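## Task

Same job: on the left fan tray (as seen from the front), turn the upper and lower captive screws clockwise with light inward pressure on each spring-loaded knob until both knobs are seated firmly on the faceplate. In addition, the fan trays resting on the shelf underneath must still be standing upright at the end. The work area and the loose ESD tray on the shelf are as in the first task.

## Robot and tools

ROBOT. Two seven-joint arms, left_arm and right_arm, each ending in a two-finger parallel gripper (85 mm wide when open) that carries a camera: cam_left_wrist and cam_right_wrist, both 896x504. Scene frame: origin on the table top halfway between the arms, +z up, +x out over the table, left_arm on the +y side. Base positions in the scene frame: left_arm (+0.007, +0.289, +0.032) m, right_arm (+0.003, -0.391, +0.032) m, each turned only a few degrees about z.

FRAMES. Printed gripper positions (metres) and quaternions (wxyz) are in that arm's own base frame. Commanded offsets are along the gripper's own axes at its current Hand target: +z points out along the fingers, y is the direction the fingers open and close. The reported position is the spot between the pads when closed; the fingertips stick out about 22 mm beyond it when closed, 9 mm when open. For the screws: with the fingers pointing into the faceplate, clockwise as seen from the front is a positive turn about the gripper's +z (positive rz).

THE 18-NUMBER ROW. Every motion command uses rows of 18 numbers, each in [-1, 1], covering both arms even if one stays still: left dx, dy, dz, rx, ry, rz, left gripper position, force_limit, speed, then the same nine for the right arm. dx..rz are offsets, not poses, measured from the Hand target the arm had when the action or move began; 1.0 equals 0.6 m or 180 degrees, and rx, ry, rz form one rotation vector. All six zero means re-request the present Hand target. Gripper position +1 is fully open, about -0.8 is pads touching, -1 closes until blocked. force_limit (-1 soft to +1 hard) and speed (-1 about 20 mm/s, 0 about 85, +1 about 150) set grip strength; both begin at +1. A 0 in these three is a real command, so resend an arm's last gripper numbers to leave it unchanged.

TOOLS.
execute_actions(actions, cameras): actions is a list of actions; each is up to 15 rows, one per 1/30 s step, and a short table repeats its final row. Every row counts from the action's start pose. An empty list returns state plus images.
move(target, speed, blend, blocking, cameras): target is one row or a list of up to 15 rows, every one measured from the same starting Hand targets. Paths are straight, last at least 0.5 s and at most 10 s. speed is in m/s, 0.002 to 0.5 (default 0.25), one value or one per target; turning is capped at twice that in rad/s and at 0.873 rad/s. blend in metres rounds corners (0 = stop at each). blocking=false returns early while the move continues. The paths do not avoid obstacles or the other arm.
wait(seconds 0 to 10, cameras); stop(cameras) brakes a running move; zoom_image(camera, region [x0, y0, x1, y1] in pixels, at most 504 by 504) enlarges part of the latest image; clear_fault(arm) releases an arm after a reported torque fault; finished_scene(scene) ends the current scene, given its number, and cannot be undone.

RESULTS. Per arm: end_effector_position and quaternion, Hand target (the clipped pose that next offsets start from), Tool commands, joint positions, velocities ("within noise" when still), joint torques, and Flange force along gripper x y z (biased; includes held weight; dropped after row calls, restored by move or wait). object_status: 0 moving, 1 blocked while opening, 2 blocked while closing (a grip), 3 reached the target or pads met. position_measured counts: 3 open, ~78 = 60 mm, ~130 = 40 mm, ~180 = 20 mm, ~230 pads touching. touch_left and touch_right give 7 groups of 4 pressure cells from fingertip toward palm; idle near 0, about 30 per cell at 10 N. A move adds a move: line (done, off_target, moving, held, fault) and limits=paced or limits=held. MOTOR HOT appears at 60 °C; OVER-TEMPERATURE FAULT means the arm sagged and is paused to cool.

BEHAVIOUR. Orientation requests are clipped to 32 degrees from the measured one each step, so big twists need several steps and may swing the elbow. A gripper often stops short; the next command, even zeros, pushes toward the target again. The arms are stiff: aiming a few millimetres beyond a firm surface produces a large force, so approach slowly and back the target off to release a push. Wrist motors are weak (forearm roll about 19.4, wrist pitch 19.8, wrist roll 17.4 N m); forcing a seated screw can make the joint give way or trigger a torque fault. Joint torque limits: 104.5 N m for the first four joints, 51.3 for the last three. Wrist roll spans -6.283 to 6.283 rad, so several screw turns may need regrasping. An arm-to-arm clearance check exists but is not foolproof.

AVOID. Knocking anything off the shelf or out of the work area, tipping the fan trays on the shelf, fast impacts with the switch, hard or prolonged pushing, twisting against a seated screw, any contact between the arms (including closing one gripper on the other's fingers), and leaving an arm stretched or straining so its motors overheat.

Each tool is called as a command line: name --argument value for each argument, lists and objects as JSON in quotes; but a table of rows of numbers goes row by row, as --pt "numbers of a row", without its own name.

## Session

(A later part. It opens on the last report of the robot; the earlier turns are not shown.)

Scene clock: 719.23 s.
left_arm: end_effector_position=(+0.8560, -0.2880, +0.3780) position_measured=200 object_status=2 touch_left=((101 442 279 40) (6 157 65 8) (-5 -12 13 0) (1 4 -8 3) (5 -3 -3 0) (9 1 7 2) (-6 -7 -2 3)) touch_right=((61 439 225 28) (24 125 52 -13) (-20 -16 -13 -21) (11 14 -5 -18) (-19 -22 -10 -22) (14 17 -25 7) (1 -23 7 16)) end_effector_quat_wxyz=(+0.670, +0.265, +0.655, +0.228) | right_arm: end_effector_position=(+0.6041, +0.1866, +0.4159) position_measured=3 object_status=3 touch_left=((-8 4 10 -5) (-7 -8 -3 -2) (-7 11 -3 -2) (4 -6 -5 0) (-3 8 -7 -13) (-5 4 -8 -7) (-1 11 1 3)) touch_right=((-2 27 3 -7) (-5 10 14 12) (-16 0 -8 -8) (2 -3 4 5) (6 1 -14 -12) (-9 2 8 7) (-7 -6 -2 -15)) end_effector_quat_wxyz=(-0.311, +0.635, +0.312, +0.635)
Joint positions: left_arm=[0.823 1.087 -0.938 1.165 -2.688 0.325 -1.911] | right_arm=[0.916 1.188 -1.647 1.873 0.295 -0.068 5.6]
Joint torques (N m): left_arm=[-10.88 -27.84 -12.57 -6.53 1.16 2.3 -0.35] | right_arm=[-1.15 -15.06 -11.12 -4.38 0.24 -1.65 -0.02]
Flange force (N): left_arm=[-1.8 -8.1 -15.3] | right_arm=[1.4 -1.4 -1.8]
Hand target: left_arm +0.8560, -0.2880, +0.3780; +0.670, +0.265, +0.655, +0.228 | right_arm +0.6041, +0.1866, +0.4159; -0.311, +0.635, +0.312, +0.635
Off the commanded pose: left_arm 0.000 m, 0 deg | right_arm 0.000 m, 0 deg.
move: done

move --pt "0 0 0 0 0 0 -0.4 -0.8 -1 0 0 0 0 0 0 1 1 1" --pt "0 0 -0.043 0 0 0 -0.4 -0.8 -1 0 0 0 0 0 0 1 1 1" --pt "0 0 -0.055 0 0 -0.6 -0.4 -0.8 -1 0 0 0 0 0 0 1 1 1" --pt "0 0 -0.055 0 0 0.8 -0.4 -0.8 -1 0 0 0 0 0 0 1 1 1" --speed '[0.05,0.07,0.43,0.43]' --blend '[0,0.003,0.003,0]'

move --pt "0 0 0 0 0 -0.6 -0.4 -0.8 -1 0 0 0 0 0 0 1 1 1" --pt "0 0 0 0 0 0.8 -0.4 -0.8 -1 0 0 0 0 0 0 1 1 1" --pt "0 0 0 0 0 0.5 -0.4 -0.8 -1 0 0 0 0 0 0 1 1 1" --speed 0.43 --blend '[0.003,0.003,0]' --cameras '["cam_right_wrist"]'

zoom_image --camera "cam_right_wrist" --region '[430, 365, 550, 445]'

Scene clock: 731.23 s.
left_arm: end_effector_position=(+0.8230, -0.2861, +0.3780) position_measured=179 object_status=3 touch_left=((8 4 -5 -4) (-11 -4 -3 7) (5 -6 6 -7) (-2 5 -6 -3) (-1 -3 0 -9) (3 4 -4 4) (-9 -4 -7 -15)) touch_right=((19 18 -7 -13) (-40 4 18 2) (8 -9 9 4) (-15 -45 1 -4) (-13 4 9 -2) (19 -9 14 -9) (15 0 -8 -20)) end_effector_quat_wxyz=(-0.010, +0.705, -0.050, +0.707) | right_arm: end_effector_position=(+0.6041, +0.1866, +0.4159) position_measured=3 object_status=3 touch_left=((-12 0 8 0) (3 1 0 -6) (-4 8 11 7) (8 12 -4 -10) (-4 3 8 -6) (10 -9 -1 3) (8 4 4 8)) touch_right=((-9 -25 -8 -10) (-4 1 4 -2) (9 -19 -9 5) (1 6 27 -12) (16 -19 -21 -1) (-7 5 6 9) (-4 -5 9 -4)) end_effector_quat_wxyz=(-0.311, +0.635, +0.312, +0.635)
Joint positions: left_arm=[0.216 0.9 0.439 1.341 -2.58 0.861 0.725] | right_arm=[0.916 1.188 -1.647 1.873 0.295 -0.068 5.6]
Joint torques (N m): left_arm=[-0.03 -24.6 3.12 -10.4 -1.77 1.85 -0.19] | right_arm=[-1.13 -15.03 -11.13 -4.4 0.28 -1.65 0.02]
Flange force (N): left_arm=[-0.2 -2.0 -5.8] | right_arm=[1.5 -1.6 -1.7]
Hand target: left_arm +0.8230, -0.2861, +0.3780; -0.010, +0.705, -0.050, +0.707 | right_arm +0.6041, +0.1866, +0.4159; -0.311, +0.635, +0.312, +0.635
Off the commanded pose: left_arm 0.000 m, 0 deg | right_arm 0.000 m, 0 deg.
move: done

Scene clock: 737.27 s.
left_arm: end_effector_position=(+0.8230, -0.2861, +0.3780) position_measured=179 object_status=3 touch_left=((7 6 1 6) (-3 1 -2 6) (-4 2 4 -6) (-14 2 -14 4) (3 13 -6 -7) (3 -5 -2 0) (-4 -3 -3 -8)) touch_right=((32 -14 -6 4) (6 -27 -2 -18) (2 -4 14 -3) (-17 27 -9 2) (-6 1 10 2) (-7 -45 -19 -8) (16 15 -9 8)) end_effector_quat_wxyz=(+0.507, -0.463, +0.534, -0.493) | right_arm: end_effector_position=(+0.6041, +0.1866, +0.4159) position_measured=3 object_status=3 touch_left=((-8 5 1 -4) (-1 -1 1 -13) (-9 15 3 -3) (10 -5 0 -1) (-10 5 1 -10) (8 5 -9 -4) (5 13 4 2)) touch_right=((-10 11 8 8) (3 1 14 -14) (-21 -3 -17 -1) (12 -2 1 1) (-9 1 -2 -15) (-3 0 4 1) (14 8 7 -11)) end_effector_quat_wxyz=(-0.311, +0.635, +0.312, +0.635)
Joint positions: left_arm=[-0.003 1.718 2.104 1.352 -3.243 1.226 4.119] | right_arm=[0.916 1.188 -1.647 1.873 0.295 -0.068 5.6]
Joint torques (N m): left_arm=[-0.04 -25.07 7.68 2.26 -2.68 -1.64 -0.21] | right_arm=[-1.11 -15.05 -11.14 -4.39 0.31 -1.65 0.03]
Flange force (N): left_arm=[-2.4 0.0 -6.4] | right_arm=[1.6 -1.5 -1.6]
Hand target: left_arm +0.8230, -0.2861, +0.3780; +0.507, -0.463, +0.534, -0.493 | right_arm +0.6041, +0.1866, +0.4159; -0.311, +0.635, +0.312, +0.635
Off the commanded pose: left_arm 0.000 m, 0 deg | right_arm 0.000 m, 0 deg.
move: done
camera_calibration:
cam_right_wrist: T_world_to_cam=[[0.785207, -0.618916, 0.0198084, -0.371163], [0.0102561, -0.0189858, -0.999767, 0.46437], [0.619148, 0.785228, -0.00856018, -0.363731], [0, 0, 0, 1]] pos_world=[0.511881, 0.0647092, 0.468501]
Images, in order (width x height): cam_right_wrist 896x504.

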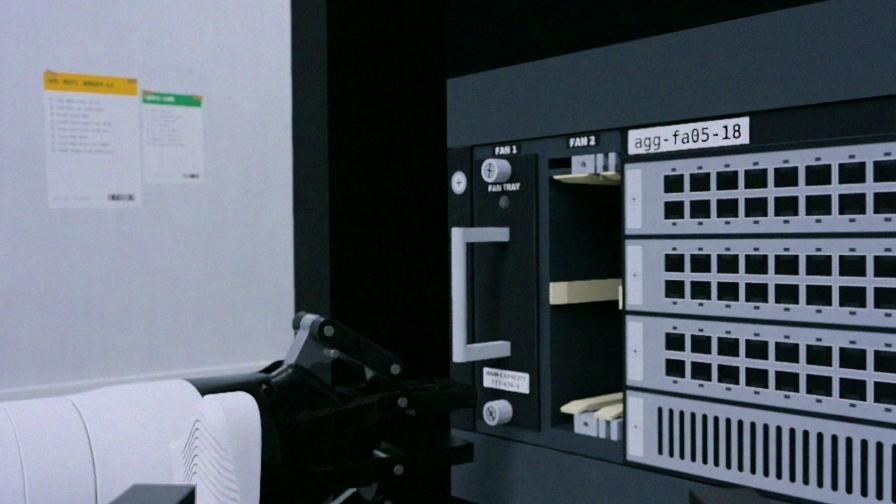

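Scaled by 4.200 from the camera's 896x504 image, which has a finer 1280x720 frame.

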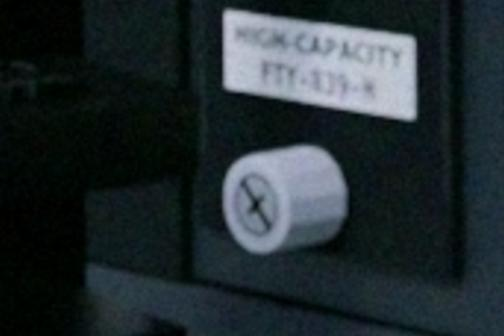

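move --pt "-0.0023 0.001 0.0551 0 0 0 -0.4 -0.8 -1 0 0 0 0 0 0 1 1 1" --pt "-0.0023 0.001 0.0551 0 0 0 -1 -0.5 -1 0 0 0 0 0 0 1 1 1" --speed '[0.06,0.05]'

Scene clock: 741.93 s.
left_arm: end_effector_position=(+0.8561, -0.2866, +0.3775) position_measured=201 object_status=0 touch_left=((68 341 403 79) (-2 117 98 13) (1 -11 9 -3) (-1 -3 -7 0) (6 -6 -13 0) (-7 -3 -3 3) (2 -7 -9 -10)) touch_right=((21 434 428 111) (-11 118 90 -12) (-5 -2 -21 1) (7 -29 13 11) (14 -1 -4 20) (29 6 14 15) (6 -7 -19 31)) end_effector_quat_wxyz=(+0.507, -0.463, +0.534, -0.493) | right_arm: end_effector_position=(+0.6041, +0.1866, +0.4159) position_measured=3 object_status=3 touch_left=((-7 2 -6 7) (-5 -5 1 -9) (-7 13 9 0) (6 -3 -4 -11) (-8 6 -4 -18) (-9 14 1 7) (0 8 0 -1)) touch_right=((-16 0 -3 10) (9 0 14 11) (11 -2 -17 -9) (24 -9 4 -5) (-3 -3 -3 -29) (-8 3 -7 5) (-4 11 15 15)) end_effector_quat_wxyz=(-0.311, +0.635, +0.312, +0.635)
Joint positions: left_arm=[0.018 1.697 2.106 1.213 -3.241 1.117 4.129] | right_arm=[0.916 1.188 -1.647 1.873 0.295 -0.068 5.6]
Joint torques (N m): left_arm=[-0.43 -26.58 7.53 1.89 -2.73 -1.98 -0.21] | right_arm=[-1.15 -15.08 -11.15 -4.4 0.28 -1.65 0.01]
Flange force (N): left_arm=[-3.3 1.0 -11.7] | right_arm=[1.4 -1.4 -1.7]
Hand target: left_arm +0.8561, -0.2866, +0.3775; +0.507, -0.463, +0.534, -0.493 | right_arm +0.6041, +0.1866, +0.4159; -0.311, +0.635, +0.312, +0.635
Off the commanded pose: left_arm 0.000 m, 0 deg | right_arm 0.000 m, 0 deg.
move: done

move --pt "0 0 0.0006 0 0 0.55 -1 -0.5 -1 0 0 0 0 0 0 1 1 1" --pt "0 0 0.001 0 0 -0.9 -1 -0.5 -1 0 0 0 0 0 0 1 1 1" --pt "0 0 0.0012 0 0 -0.5 -1 -0.5 -1 0 0 0 0 0 0 1 1 1" --speed 0.43 --blend '[0.003,0.003,0]'

Scene clock: 750.47 s.
left_arm: end_effector_position=(+0.8568, -0.2866, +0.3775) position_measured=201 object_status=2 touch_left=((74 357 424 71) (3 116 103 30) (-3 -7 5 0) (-9 0 -8 3) (-4 10 4 3) (2 5 -1 3) (-4 -10 -2 -6)) touch_right=((58 463 427 59) (5 106 74 -15) (8 4 22 7) (6 -14 16 -4) (-21 -8 -27 -19) (27 -14 -22 -20) (-26 17 -5 24)) end_effector_quat_wxyz=(-0.010, +0.705, -0.050, +0.707) | right_arm: end_effector_position=(+0.6041, +0.1866, +0.4159) position_measured=3 object_status=3 touch_left=((-9 -4 -9 -5) (-10 4 -5 -3) (-8 4 4 8) (5 11 13 0) (-8 7 -1 -7) (4 6 -2 -4) (8 14 2 -1)) touch_right=((-21 12 0 6) (-8 -17 -2 0) (15 0 -13 -9) (-5 -7 1 8) (11 3 -2 -10) (9 -7 -13 -15) (4 -7 3 -2)) end_effector_quat_wxyz=(-0.311, +0.635, +0.312, +0.635)
Joint positions: left_arm=[0.237 0.953 0.387 1.197 -2.561 0.766 0.705] | right_arm=[0.916 1.188 -1.647 1.873 0.295 -0.068 5.6]
Joint torques (N m): left_arm=[-5.65 -16.13 -0.48 -11.02 -0.18 0.02 -0.31] | right_arm=[-1.18 -15.01 -11.13 -4.43 0.27 -1.67 0.01]
Flange force (N): left_arm=[7.4 -4.0 -31.5] | right_arm=[1.6 -1.6 -1.9]
Hand target: left_arm +0.8568, -0.2866, +0.3775; -0.010, +0.705, -0.050, +0.707 | right_arm +0.6041, +0.1866, +0.4159; -0.311, +0.635, +0.312, +0.635
Off the commanded pose: left_arm 0.000 m, 0 deg | right_arm 0.000 m, 0 deg.
move: done

move --pt "0.0013 0.0007 -0.0003 0 0 0.5 -1 -0.5 -1 0 0 0 0 0 0 1 1 1" --speed 0.43

Scene clock: 756.13 s.
left_arm: end_effector_position=(+0.8566, -0.2871, +0.3783) position_measured=201 object_status=2 touch_left=((63 366 435 72) (9 126 106 24) (-5 -1 12 -1) (2 2 -4 15) (-5 1 5 -3) (1 -3 -1 3) (1 -4 -3 -13)) touch_right=((44 437 423 96) (36 121 98 10) (-10 -23 1 13) (-29 -6 -6 11) (-7 -23 11 -18) (30 -8 27 -10) (-4 -2 -2 43)) end_effector_quat_wxyz=(+0.507, -0.463, +0.534, -0.493) | right_arm: end_effector_position=(+0.6041, +0.1866, +0.4159) position_measured=3 object_status=3 touch_left=((-14 0 1 -7) (-1 3 2 -1) (5 8 -4 2) (4 -9 -2 8) (-7 8 1 -16) (6 -3 -1 -4) (1 9 3 6)) touch_right=((-14 -5 -14 2) (1 -4 1 -6) (9 1 -1 0) (6 -9 11 -12) (-7 -10 10 -14) (-2 27 -4 14) (4 -4 -3 -4)) end_effector_quat_wxyz=(-0.311, +0.635, +0.312, +0.635)
Joint positions: left_arm=[0.516 0.928 -0.199 1.181 -2.491 0.572 -0.486] | right_arm=[0.916 1.188 -1.647 1.873 0.295 -0.068 5.6]
Joint torques (N m): left_arm=[-2.84 -19.92 -2.06 -9.98 -0.37 0.81 -0.22] | right_arm=[-1.12 -15.02 -11.15 -4.4 0.3 -1.63 0.02]
Flange force (N): left_arm=[-3.3 -5.0 -18.9] | right_arm=[1.5 -1.6 -1.6]
Hand target: left_arm +0.8566, -0.2871, +0.3783; +0.507, -0.463, +0.534, -0.493 | right_arm +0.6041, +0.1866, +0.4159; -0.311, +0.635, +0.312, +0.635
Off the commanded pose: left_arm 0.000 m, 0 deg | right_arm 0.000 m, 0 deg.
move: done

move --pt "0 0 0 0 0 0.3 -1 -0.5 -1 0 0 0 0 0 0 1 1 1" --speed 0.43

Scene clock: 760.33 s.
left_arm: end_effector_position=(+0.8566, -0.2871, +0.3783) position_measured=201 object_status=2 touch_left=((65 373 434 81) (7 129 102 18) (6 -10 14 -5) (-8 -3 -10 3) (-8 -8 -7 5) (1 -1 2 4) (2 -4 -4 -11)) touch_right=((37 407 384 76) (-4 116 73 9) (-14 11 -14 16) (17 -3 -19 -10) (17 12 23 -15) (-1 2 -11 19) (-9 3 13 -9)) end_effector_quat_wxyz=(+0.676, -0.170, +0.686, -0.209) | right_arm: end_effector_position=(+0.6041, +0.1866, +0.4159) position_measured=3 object_status=3 touch_left=((-9 2 7 -9) (8 -3 -7 -5) (12 5 7 -4) (2 7 10 -5) (-3 6 1 -2) (6 0 -6 1) (-5 5 -3 1)) touch_right=((-19 -3 -2 0) (7 -9 7 5) (5 -20 -1 -7) (-2 -3 13 -3) (-9 3 -13 0) (-4 3 -8 8) (2 13 0 16)) end_effector_quat_wxyz=(-0.311, +0.635, +0.312, +0.635)
Joint positions: left_arm=[0.69 0.985 -0.586 1.171 -2.523 0.44 -1.103] | right_arm=[0.916 1.188 -1.647 1.873 0.295 -0.068 5.6]
Joint torques (N m): left_arm=[-5.88 -21.66 -6.11 -5.92 0.74 1.2 -0.26] | right_arm=[-1.16 -15.04 -11.14 -4.38 0.28 -1.64 0.03]
Flange force (N): left_arm=[-1.9 -5.7 -6.6] | right_arm=[1.5 -1.5 -1.7]
Hand target: left_arm +0.8566, -0.2871, +0.3783; +0.676, -0.170, +0.686, -0.209 | right_arm +0.6041, +0.1866, +0.4159; -0.311, +0.635, +0.312, +0.635
Off the commanded pose: left_arm 0.000 m, 0 deg | right_arm 0.000 m, 0 deg.
move: done

move --pt "0.0005 -0.0009 0.0003 0 0 0.3 -1 -0.5 -1 0 0 0 0 0 0 1 1 1" --speed 0.43

Scene clock: 768.80 s.
left_arm: end_effector_position=(+0.8568, -0.2877, +0.3783) position_measured=201 object_status=2 touch_left=((1 108 576 273) (-8 24 151 62) (-3 -1 6 -2) (-2 5 -6 0) (0 -2 -4 -14) (2 4 -2 6) (-7 -1 3 -8)) touch_right=((13 75 403 168) (9 7 73 -6) (-3 1 2 -6) (20 27 -7 0) (-10 7 6 -24) (-7 22 18 37) (16 9 16 -13)) end_effector_quat_wxyz=(+0.697, +0.160, +0.689, +0.120) | right_arm: end_effector_position=(+0.6041, +0.1866, +0.4159) position_measured=3 object_status=3 touch_left=((-10 -1 5 3) (3 -14 5 -9) (-1 3 -5 -2) (11 -1 7 1) (-10 10 4 -6) (5 -7 1 8) (7 12 -5 -5)) touch_right=((-2 -17 -6 -9) (3 3 4 -5) (7 -26 -15 2) (-2 -10 9 1) (-6 -1 -6 -7) (-17 6 6 11) (18 -8 -5 -3)) end_effector_quat_wxyz=(-0.311, +0.635, +0.312, +0.635)
Joint positions: left_arm=[0.828 1.095 -0.958 1.161 -2.706 0.318 -1.562] | right_arm=[0.916 1.188 -1.647 1.873 0.295 -0.068 5.6]
Joint torques (N m): left_arm=[-17.54 -26.17 -14.19 -0.26 1.74 -0.02 -0.64] | right_arm=[-1.12 -15.01 -11.14 -4.41 0.25 -1.64 0]
Flange force (N): left_arm=[-5.5 -15.5 -9.9] | right_arm=[1.5 -1.6 -1.7]
Hand target: left_arm +0.8568, -0.2877, +0.3783; +0.697, +0.160, +0.689, +0.120 | right_arm +0.6041, +0.1866, +0.4159; -0.311, +0.635, +0.312, +0.635
Off the commanded pose: left_arm 0.000 m, 0 deg | right_arm 0.000 m, 0 deg.
move: done

move --pt "0 0 0 0 0 0 -0.4 -0.5 -1 0 0 0 0 0 0 1 1 1" --pt "0 0 -0.043 0 0 0 -0.4 -0.5 -1 0 0 0 0 0 0 1 1 1" --pt "0 0 -0.055 0 0 -0.6 -0.4 -0.5 -1 0 0 0 0 0 0 1 1 1" --pt "0 0 -0.055 0 0 0.8 -0.4 -0.5 -1 0 0 0 0 0 0 1 1 1" --speed '[0.05,0.07,0.43,0.43]' --blend '[0,0.003,0.003,0]' --cameras '["cam_right_wrist"]'

zoom_image --camera "cam_right_wrist" --region '[430, 365, 550, 445]'

Scene clock: 779.40 s.
left_arm: end_effector_position=(+0.8238, -0.2858, +0.3783) position_measured=179 object_status=3 touch_left=((0 8 -2 4) (-1 -4 3 7) (5 -3 3 2) (-3 4 -2 -1) (9 3 -8 -4) (1 5 0 -3) (-4 0 0 -7)) touch_right=((8 0 -7 12) (-11 -5 0 -22) (-4 -10 -8 8) (1 1 13 -10) (6 -23 21 -19) (-3 2 -3 7) (-17 10 1 -10)) end_effector_quat_wxyz=(+0.101, +0.704, +0.061, +0.700) | right_arm: end_effector_position=(+0.6041, +0.1866, +0.4159) position_measured=3 object_status=3 touch_left=((-6 0 0 -4) (-19 1 -3 -8) (-3 0 -7 6) (-5 -2 -1 -7) (-5 7 -2 -15) (-3 1 -6 7) (-9 14 0 2)) touch_right=((-9 1 3 8) (4 30 2 -4) (-10 -1 -9 2) (7 -22 -4 4) (-20 1 -18 2) (-9 -5 -12 -3) (-2 25 -1 -12)) end_effector_quat_wxyz=(-0.311, +0.635, +0.312, +0.635)
Joint positions: left_arm=[0.224 0.897 0.421 1.338 -2.577 0.852 1.049] | right_arm=[0.916 1.188 -1.647 1.873 0.295 -0.068 5.6]
Joint torques (N m): left_arm=[0 -24.65 2.96 -10.54 -1.88 1.89 -0.18] | right_arm=[-1.12 -15.08 -11.13 -4.39 0.26 -1.64 0.02]
Flange force (N): left_arm=[0.6 -1.9 -6.0] | right_arm=[1.4 -1.4 -1.7]
Hand target: left_arm +0.8238, -0.2858, +0.3783; +0.101, +0.704, +0.061, +0.700 | right_arm +0.6041, +0.1866, +0.4159; -0.311, +0.635, +0.312, +0.635
Off the commanded pose: left_arm 0.000 m, 0 deg | right_arm 0.000 m, 0 deg.
move: done
camera_calibration:
cam_right_wrist: T_world_to_cam=[[0.785207, -0.618916, 0.0198084, -0.371163], [0.0102561, -0.0189858, -0.999767, 0.46437], [0.619148, 0.785228, -0.00856018, -0.363731], [0, 0, 0, 1]] pos_world=[0.511881, 0.0647092, 0.468501]
Images, in order (width x height): cam_right_wrist 896x504.

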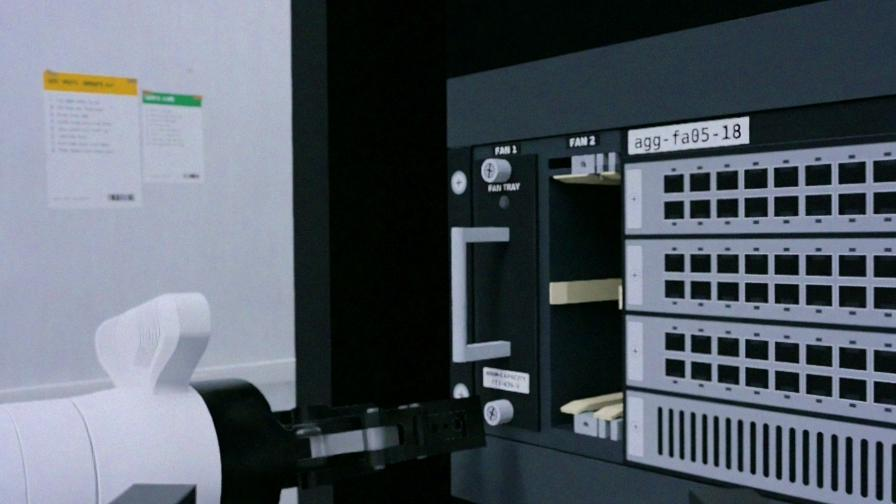

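Scaled by 4.200 from the camera's 896x504 image, which has a finer 1280x720 frame.

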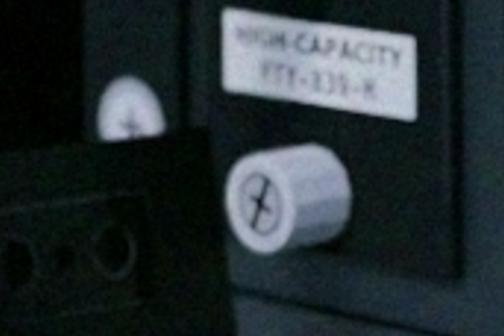

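move --pt "-0.0002 -0.0012 0.055 0 0 0 -0.4 -0.5 -1 0 0 0 0 0 0 1 1 1" --pt "-0.0002 -0.0012 0.055 0 0 0 -1 0.5 -1 0 0 0 0 0 0 1 1 1" --speed '[0.06,0.05]'

Scene clock: 786.00 s.
left_arm: end_effector_position=(+0.8568, -0.2870, +0.3780) position_measured=206 object_status=0 touch_left=((50 406 986 291) (5 144 285 62) (-10 -7 6 -5) (-10 4 -6 -2) (-5 2 -3 2) (-4 3 5 2) (2 -3 2 0)) touch_right=((32 533 997 477) (20 132 241 57) (-18 19 -22 17) (4 12 28 9) (-18 5 -26 9) (-2 10 -19 -1) (-6 1 -10 20)) end_effector_quat_wxyz=(+0.101, +0.704, +0.061, +0.700) | right_arm: end_effector_position=(+0.6041, +0.1866, +0.4159) position_measured=3 object_status=3 touch_left=((-6 -8 9 10) (1 4 3 -3) (-20 10 9 6) (15 -4 -1 -6) (-7 7 -3 -11) (0 -3 -5 1) (5 13 13 6)) touch_right=((-20 -13 5 -15) (17 1 8 -7) (-6 -11 -12 4) (-7 0 -4 5) (4 -6 2 -6) (-8 0 -4 15) (1 -8 8 -2)) end_effector_quat_wxyz=(-0.311, +0.635, +0.312, +0.635)
Joint positions: left_arm=[0.225 0.958 0.416 1.197 -2.564 0.774 0.999] | right_arm=[0.916 1.188 -1.647 1.873 0.295 -0.068 5.6]
Joint torques (N m): left_arm=[-4.7 -23.48 0.54 -12.17 -1.06 1.99 -0.25] | right_arm=[-1.17 -15.05 -11.15 -4.4 0.3 -1.66 0]
Flange force (N): left_arm=[1.4 0.6 -16.9] | right_arm=[1.5 -1.5 -1.8]
Hand target: left_arm +0.8568, -0.2870, +0.3780; +0.101, +0.704, +0.061, +0.700 | right_arm +0.6041, +0.1866, +0.4159; -0.311, +0.635, +0.312, +0.635
Off the commanded pose: left_arm 0.000 m, 0 deg | right_arm 0.000 m, 0 deg.
move: done

move --pt "0 0 0 0 0 0 -0.5 0.5 -1 0 0 0 0 0 0 1 1 1" --pt "0.0032 0 0 0 0 0 -0.5 0.5 -1 0 0 0 0 0 0 1 1 1" --pt "0.0032 0 0 0 0 0 -1 0.5 -1 0 0 0 0 0 0 1 1 1" --speed 0.05

Scene clock: 793.97 s.
left_arm: end_effector_position=(+0.8568, -0.2866, +0.3799) position_measured=206 object_status=0 touch_left=((147 681 807 172) (21 278 227 33) (0 -17 7 -2) (-7 15 -2 5) (-1 2 -7 -3) (-3 -5 -2 2) (-5 -5 -3 -6)) touch_right=((99 814 876 246) (30 237 235 17) (-6 14 3 -10) (-11 4 0 20) (-5 -12 12 0) (17 -8 -14 2) (17 5 23 -5)) end_effector_quat_wxyz=(+0.101, +0.704, +0.061, +0.700) | right_arm: end_effector_position=(+0.6041, +0.1866, +0.4159) position_measured=3 object_status=3 touch_left=((-5 2 7 -3) (-4 2 1 -7) (-4 10 4 -1) (9 8 3 -12) (-2 1 6 -12) (4 1 6 -1) (0 3 -3 -5)) touch_right=((-10 -3 -3 -4) (17 2 -4 2) (7 -3 5 8) (1 -9 5 5) (-7 -7 -2 -21) (-11 -9 19 10) (0 -5 18 -1)) end_effector_quat_wxyz=(-0.311, +0.635, +0.312, +0.635)
Joint positions: left_arm=[0.224 0.955 0.416 1.196 -2.562 0.771 0.997] | right_arm=[0.916 1.188 -1.647 1.873 0.295 -0.068 5.6]
Joint torques (N m): left_arm=[-4.56 -24.22 0.64 -12.57 -1.2 2.16 -0.27] | right_arm=[-1.15 -15.03 -11.12 -4.38 0.26 -1.65 0.01]
Flange force (N): left_arm=[0.6 0.2 -16.6] | right_arm=[1.5 -1.4 -1.7]
Hand target: left_arm +0.8568, -0.2866, +0.3799; +0.101, +0.704, +0.061, +0.700 | right_arm +0.6041, +0.1866, +0.4159; -0.311, +0.635, +0.312, +0.635
Off the commanded pose: left_arm 0.000 m, 0 deg | right_arm 0.000 m, 0 deg.
move: done

move --target '[0,0,0,0,0,0.3,-1,0.5,-1,0,0,0,0,0,0,1,1,1]' --speed 0.3

Scene clock: 798.70 s.
left_arm: end_effector_position=(+0.8568, -0.2866, +0.3799) position_measured=206 object_status=2 touch_left=((141 662 785 177) (23 264 215 33) (-7 -6 2 -1) (-6 0 -9 -3) (5 -6 -1 -5) (-4 0 -1 7) (-5 -2 0 -5)) touch_right=((97 789 867 255) (27 252 237 6) (5 5 -1 8) (12 -5 18 -10) (1 -2 18 -22) (-5 -5 -17 23) (-22 -4 11 6)) end_effector_quat_wxyz=(-0.228, +0.655, -0.265, +0.670) | right_arm: end_effector_position=(+0.6041, +0.1866, +0.4159) position_measured=3 object_status=3 touch_left=((-5 3 -5 2) (-9 -1 0 -7) (-8 -1 2 -6) (5 -5 10 6) (-3 15 -1 -15) (-6 -4 8 0) (3 -6 -9 -1)) touch_right=((-9 -12 -20 8) (4 -6 5 5) (-2 -8 8 -4) (-12 -2 5 -5) (0 3 -7 -17) (-22 9 -10 11) (-5 3 2 -12)) end_effector_quat_wxyz=(-0.311, +0.635, +0.312, +0.635)
Joint positions: left_arm=[0.383 0.921 0.077 1.187 -2.509 0.661 0.268] | right_arm=[0.916 1.188 -1.647 1.873 0.295 -0.068 5.6]
Joint torques (N m): left_arm=[-7.16 -24.24 -3.84 -10.05 -0.41 3.08 -1.07] | right_arm=[-1.11 -14.99 -11.1 -4.39 0.26 -1.64 0.01]
Flange force (N): left_arm=[5.0 3.2 -7.2] | right_arm=[1.6 -1.6 -1.6]
Hand target: left_arm +0.8568, -0.2866, +0.3799; -0.228, +0.655, -0.265, +0.670 | right_arm +0.6041, +0.1866, +0.4159; -0.311, +0.635, +0.312, +0.635
Off the commanded pose: left_arm 0.000 m, 0 deg | right_arm 0.000 m, 0 deg.
move: done

move --target '[0,-0.0005,0.0002,0,0,0.2,-1,0.5,-1,0,0,0,0,0,0,1,1,1]' --speed 0.2

Scene clock: 804.53 s.
left_arm: end_effector_position=(+0.8570, -0.2863, +0.3801) position_measured=206 object_status=2 touch_left=((59 446 982 261) (2 158 292 61) (-7 -6 9 -2) (-4 9 -10 1) (2 -4 -15 -5) (-3 -2 -3 7) (-7 0 2 -11)) touch_right=((51 598 982 439) (25 161 262 42) (12 8 -18 25) (-5 5 -17 9) (-9 4 -12 2) (11 -14 11 -5) (18 11 -2 -6)) end_effector_quat_wxyz=(-0.423, +0.541, -0.455, +0.566) | right_arm: end_effector_position=(+0.6041, +0.1866, +0.4159) position_measured=3 object_status=3 touch_left=((-10 7 3 13) (4 -12 1 -5) (-2 11 -8 -3) (12 6 2 0) (-7 7 1 -11) (8 -8 1 10) (2 10 -6 -9)) touch_right=((4 9 0 -3) (-15 -4 -1 6) (-10 -15 -1 -4) (13 -10 -3 -20) (14 12 -17 -8) (-2 -7 4 12) (-4 -7 -7 -2)) end_effector_quat_wxyz=(-0.311, +0.635, +0.312, +0.635)
Joint positions: left_arm=[0.495 0.923 -0.158 1.18 -2.491 0.582 -0.203] | right_arm=[0.916 1.188 -1.647 1.873 0.295 -0.068 5.6]
Joint torques (N m): left_arm=[-4.77 -25.61 -4.27 -13.47 -1.38 3 -1.19] | right_arm=[-1.16 -15.02 -11.1 -4.43 0.27 -1.64 0.02]
Flange force (N): left_arm=[-1.1 1.4 -19.8] | right_arm=[1.5 -1.6 -1.8]
Hand target: left_arm +0.8570, -0.2864, +0.3801; -0.423, +0.541, -0.455, +0.566 | right_arm +0.6041, +0.1866, +0.4159; -0.311, +0.635, +0.312, +0.635
Off the commanded pose: left_arm 0.000 m, 0 deg | right_arm 0.000 m, 0 deg.
move: done

move --pt "0 0 0 0 0 0 -0.4 -1 -1 0 0 0 0 0 0 1 1 1" --pt "0 0 -0.044 0 0 0 -0.4 -1 -1 0 0 0 0 0 0 1 1 1" --pt "0 0 -0.19 0 0 0 -0.4 -1 -1 0 0 0 0 0 0 1 1 1" --speed '[0.1,0.07,0.25]' --blend '[0,0.003,0]' --cameras '["cam_left_wrist","cam_right_wrist"]'

zoom_image --camera "cam_right_wrist" --region '[430, 365, 550, 445]'

zoom_image --camera "cam_right_wrist" --region '[430, 120, 550, 200]'

Scene clock: 811.40 s.
left_arm: end_effector_position=(+0.7432, -0.2799, +0.3800) position_measured=179 object_status=3 touch_left=((5 5 -11 0) (2 0 -5 9) (7 -12 7 4) (-4 -4 -15 2) (5 1 -6 5) (-1 -3 1 5) (1 -4 -4 -8)) touch_right=((-2 -6 4 -17) (-13 17 0 14) (-3 -7 6 4) (-14 8 -5 -3) (-4 -9 8 -2) (21 -25 14 16) (11 1 12 -1)) end_effector_quat_wxyz=(-0.423, +0.541, -0.455, +0.566) | right_arm: end_effector_position=(+0.6041, +0.1866, +0.4159) position_measured=3 object_status=3 touch_left=((-15 14 3 -6) (9 1 -2 -3) (0 8 2 1) (7 -7 3 6) (-9 9 0 -6) (6 2 6 -5) (-5 -4 -2 -4)) touch_right=((-7 2 -8 10) (-17 -19 14 22) (-14 3 -5 10) (9 -8 -3 -2) (-12 11 6 -7) (-14 -12 -5 2) (4 3 0 -15)) end_effector_quat_wxyz=(-0.311, +0.635, +0.312, +0.635)
Joint positions: left_arm=[0.595 0.726 -0.152 1.621 -2.548 0.82 -0.091] | right_arm=[0.916 1.188 -1.647 1.873 0.295 -0.068 5.6]
Joint torques (N m): left_arm=[0.03 -21.77 -1.27 -10.11 -0.85 2.5 -0.23] | right_arm=[-1.15 -15.04 -11.16 -4.36 0.28 -1.64 0]
Flange force (N): left_arm=[-2.4 -0.3 -4.9] | right_arm=[1.5 -1.5 -1.6]
Hand target: left_arm +0.7431, -0.2799, +0.3801; -0.423, +0.541, -0.455, +0.566 | right_arm +0.6041, +0.1866, +0.4159; -0.311, +0.635, +0.312, +0.635
Off the commanded pose: left_arm 0.000 m, 0 deg | right_arm 0.000 m, 0 deg.
move: done
camera_calibration:
cam_left_wrist: T_world_to_cam=[[0.0205682, -0.241832, -0.9701, 0.29361], [0.0634426, 0.968665, -0.24013, 0.369037], [0.997774, -0.0566067, 0.0352662, -0.624539], [0, 0, 0, 1]] pos_world=[0.593697, -0.321822, 0.395473]
cam_right_wrist: T_world_to_cam=[[0.785207, -0.618916, 0.0198084, -0.371163], [0.0102561, -0.0189858, -0.999767, 0.46437], [0.619148, 0.785228, -0.00856018, -0.363731], [0, 0, 0, 1]] pos_world=[0.511881, 0.0647092, 0.468501]

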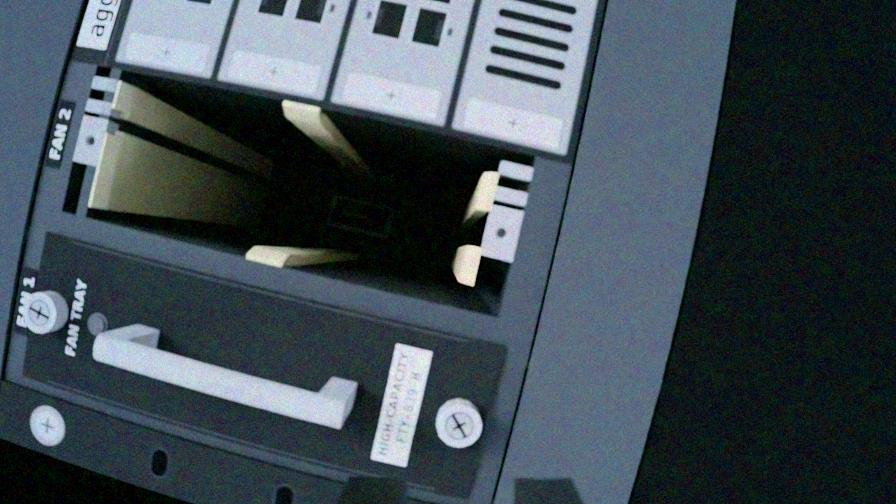

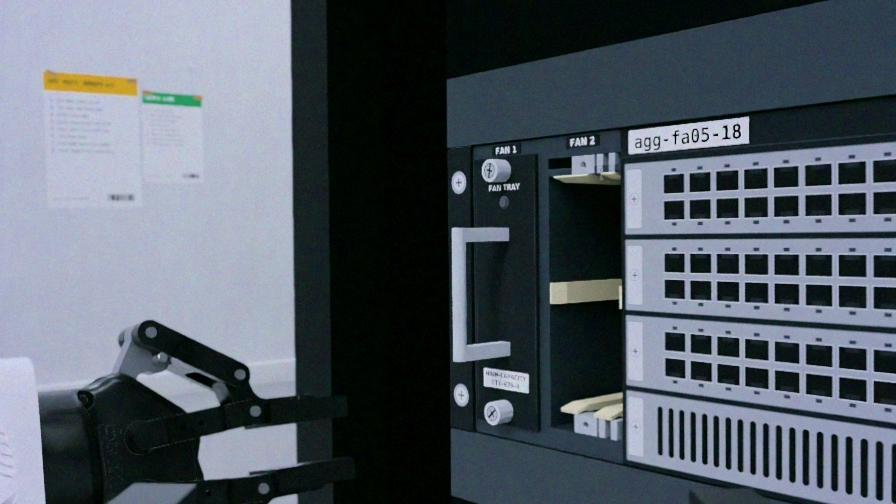

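Scaled by 4.200 from the camera's 896x504 image, which has a finer 1280x720 frame.

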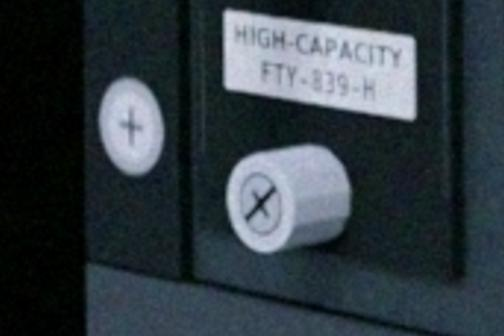

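Scaled by 4.200 from the camera's 896x504 image, which has a finer 1280x720 frame.

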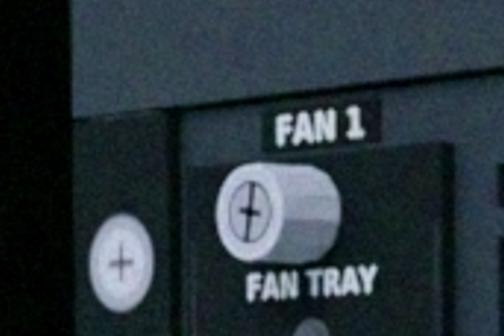

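finished_scene --scene 2

The scene is finished: the task was done.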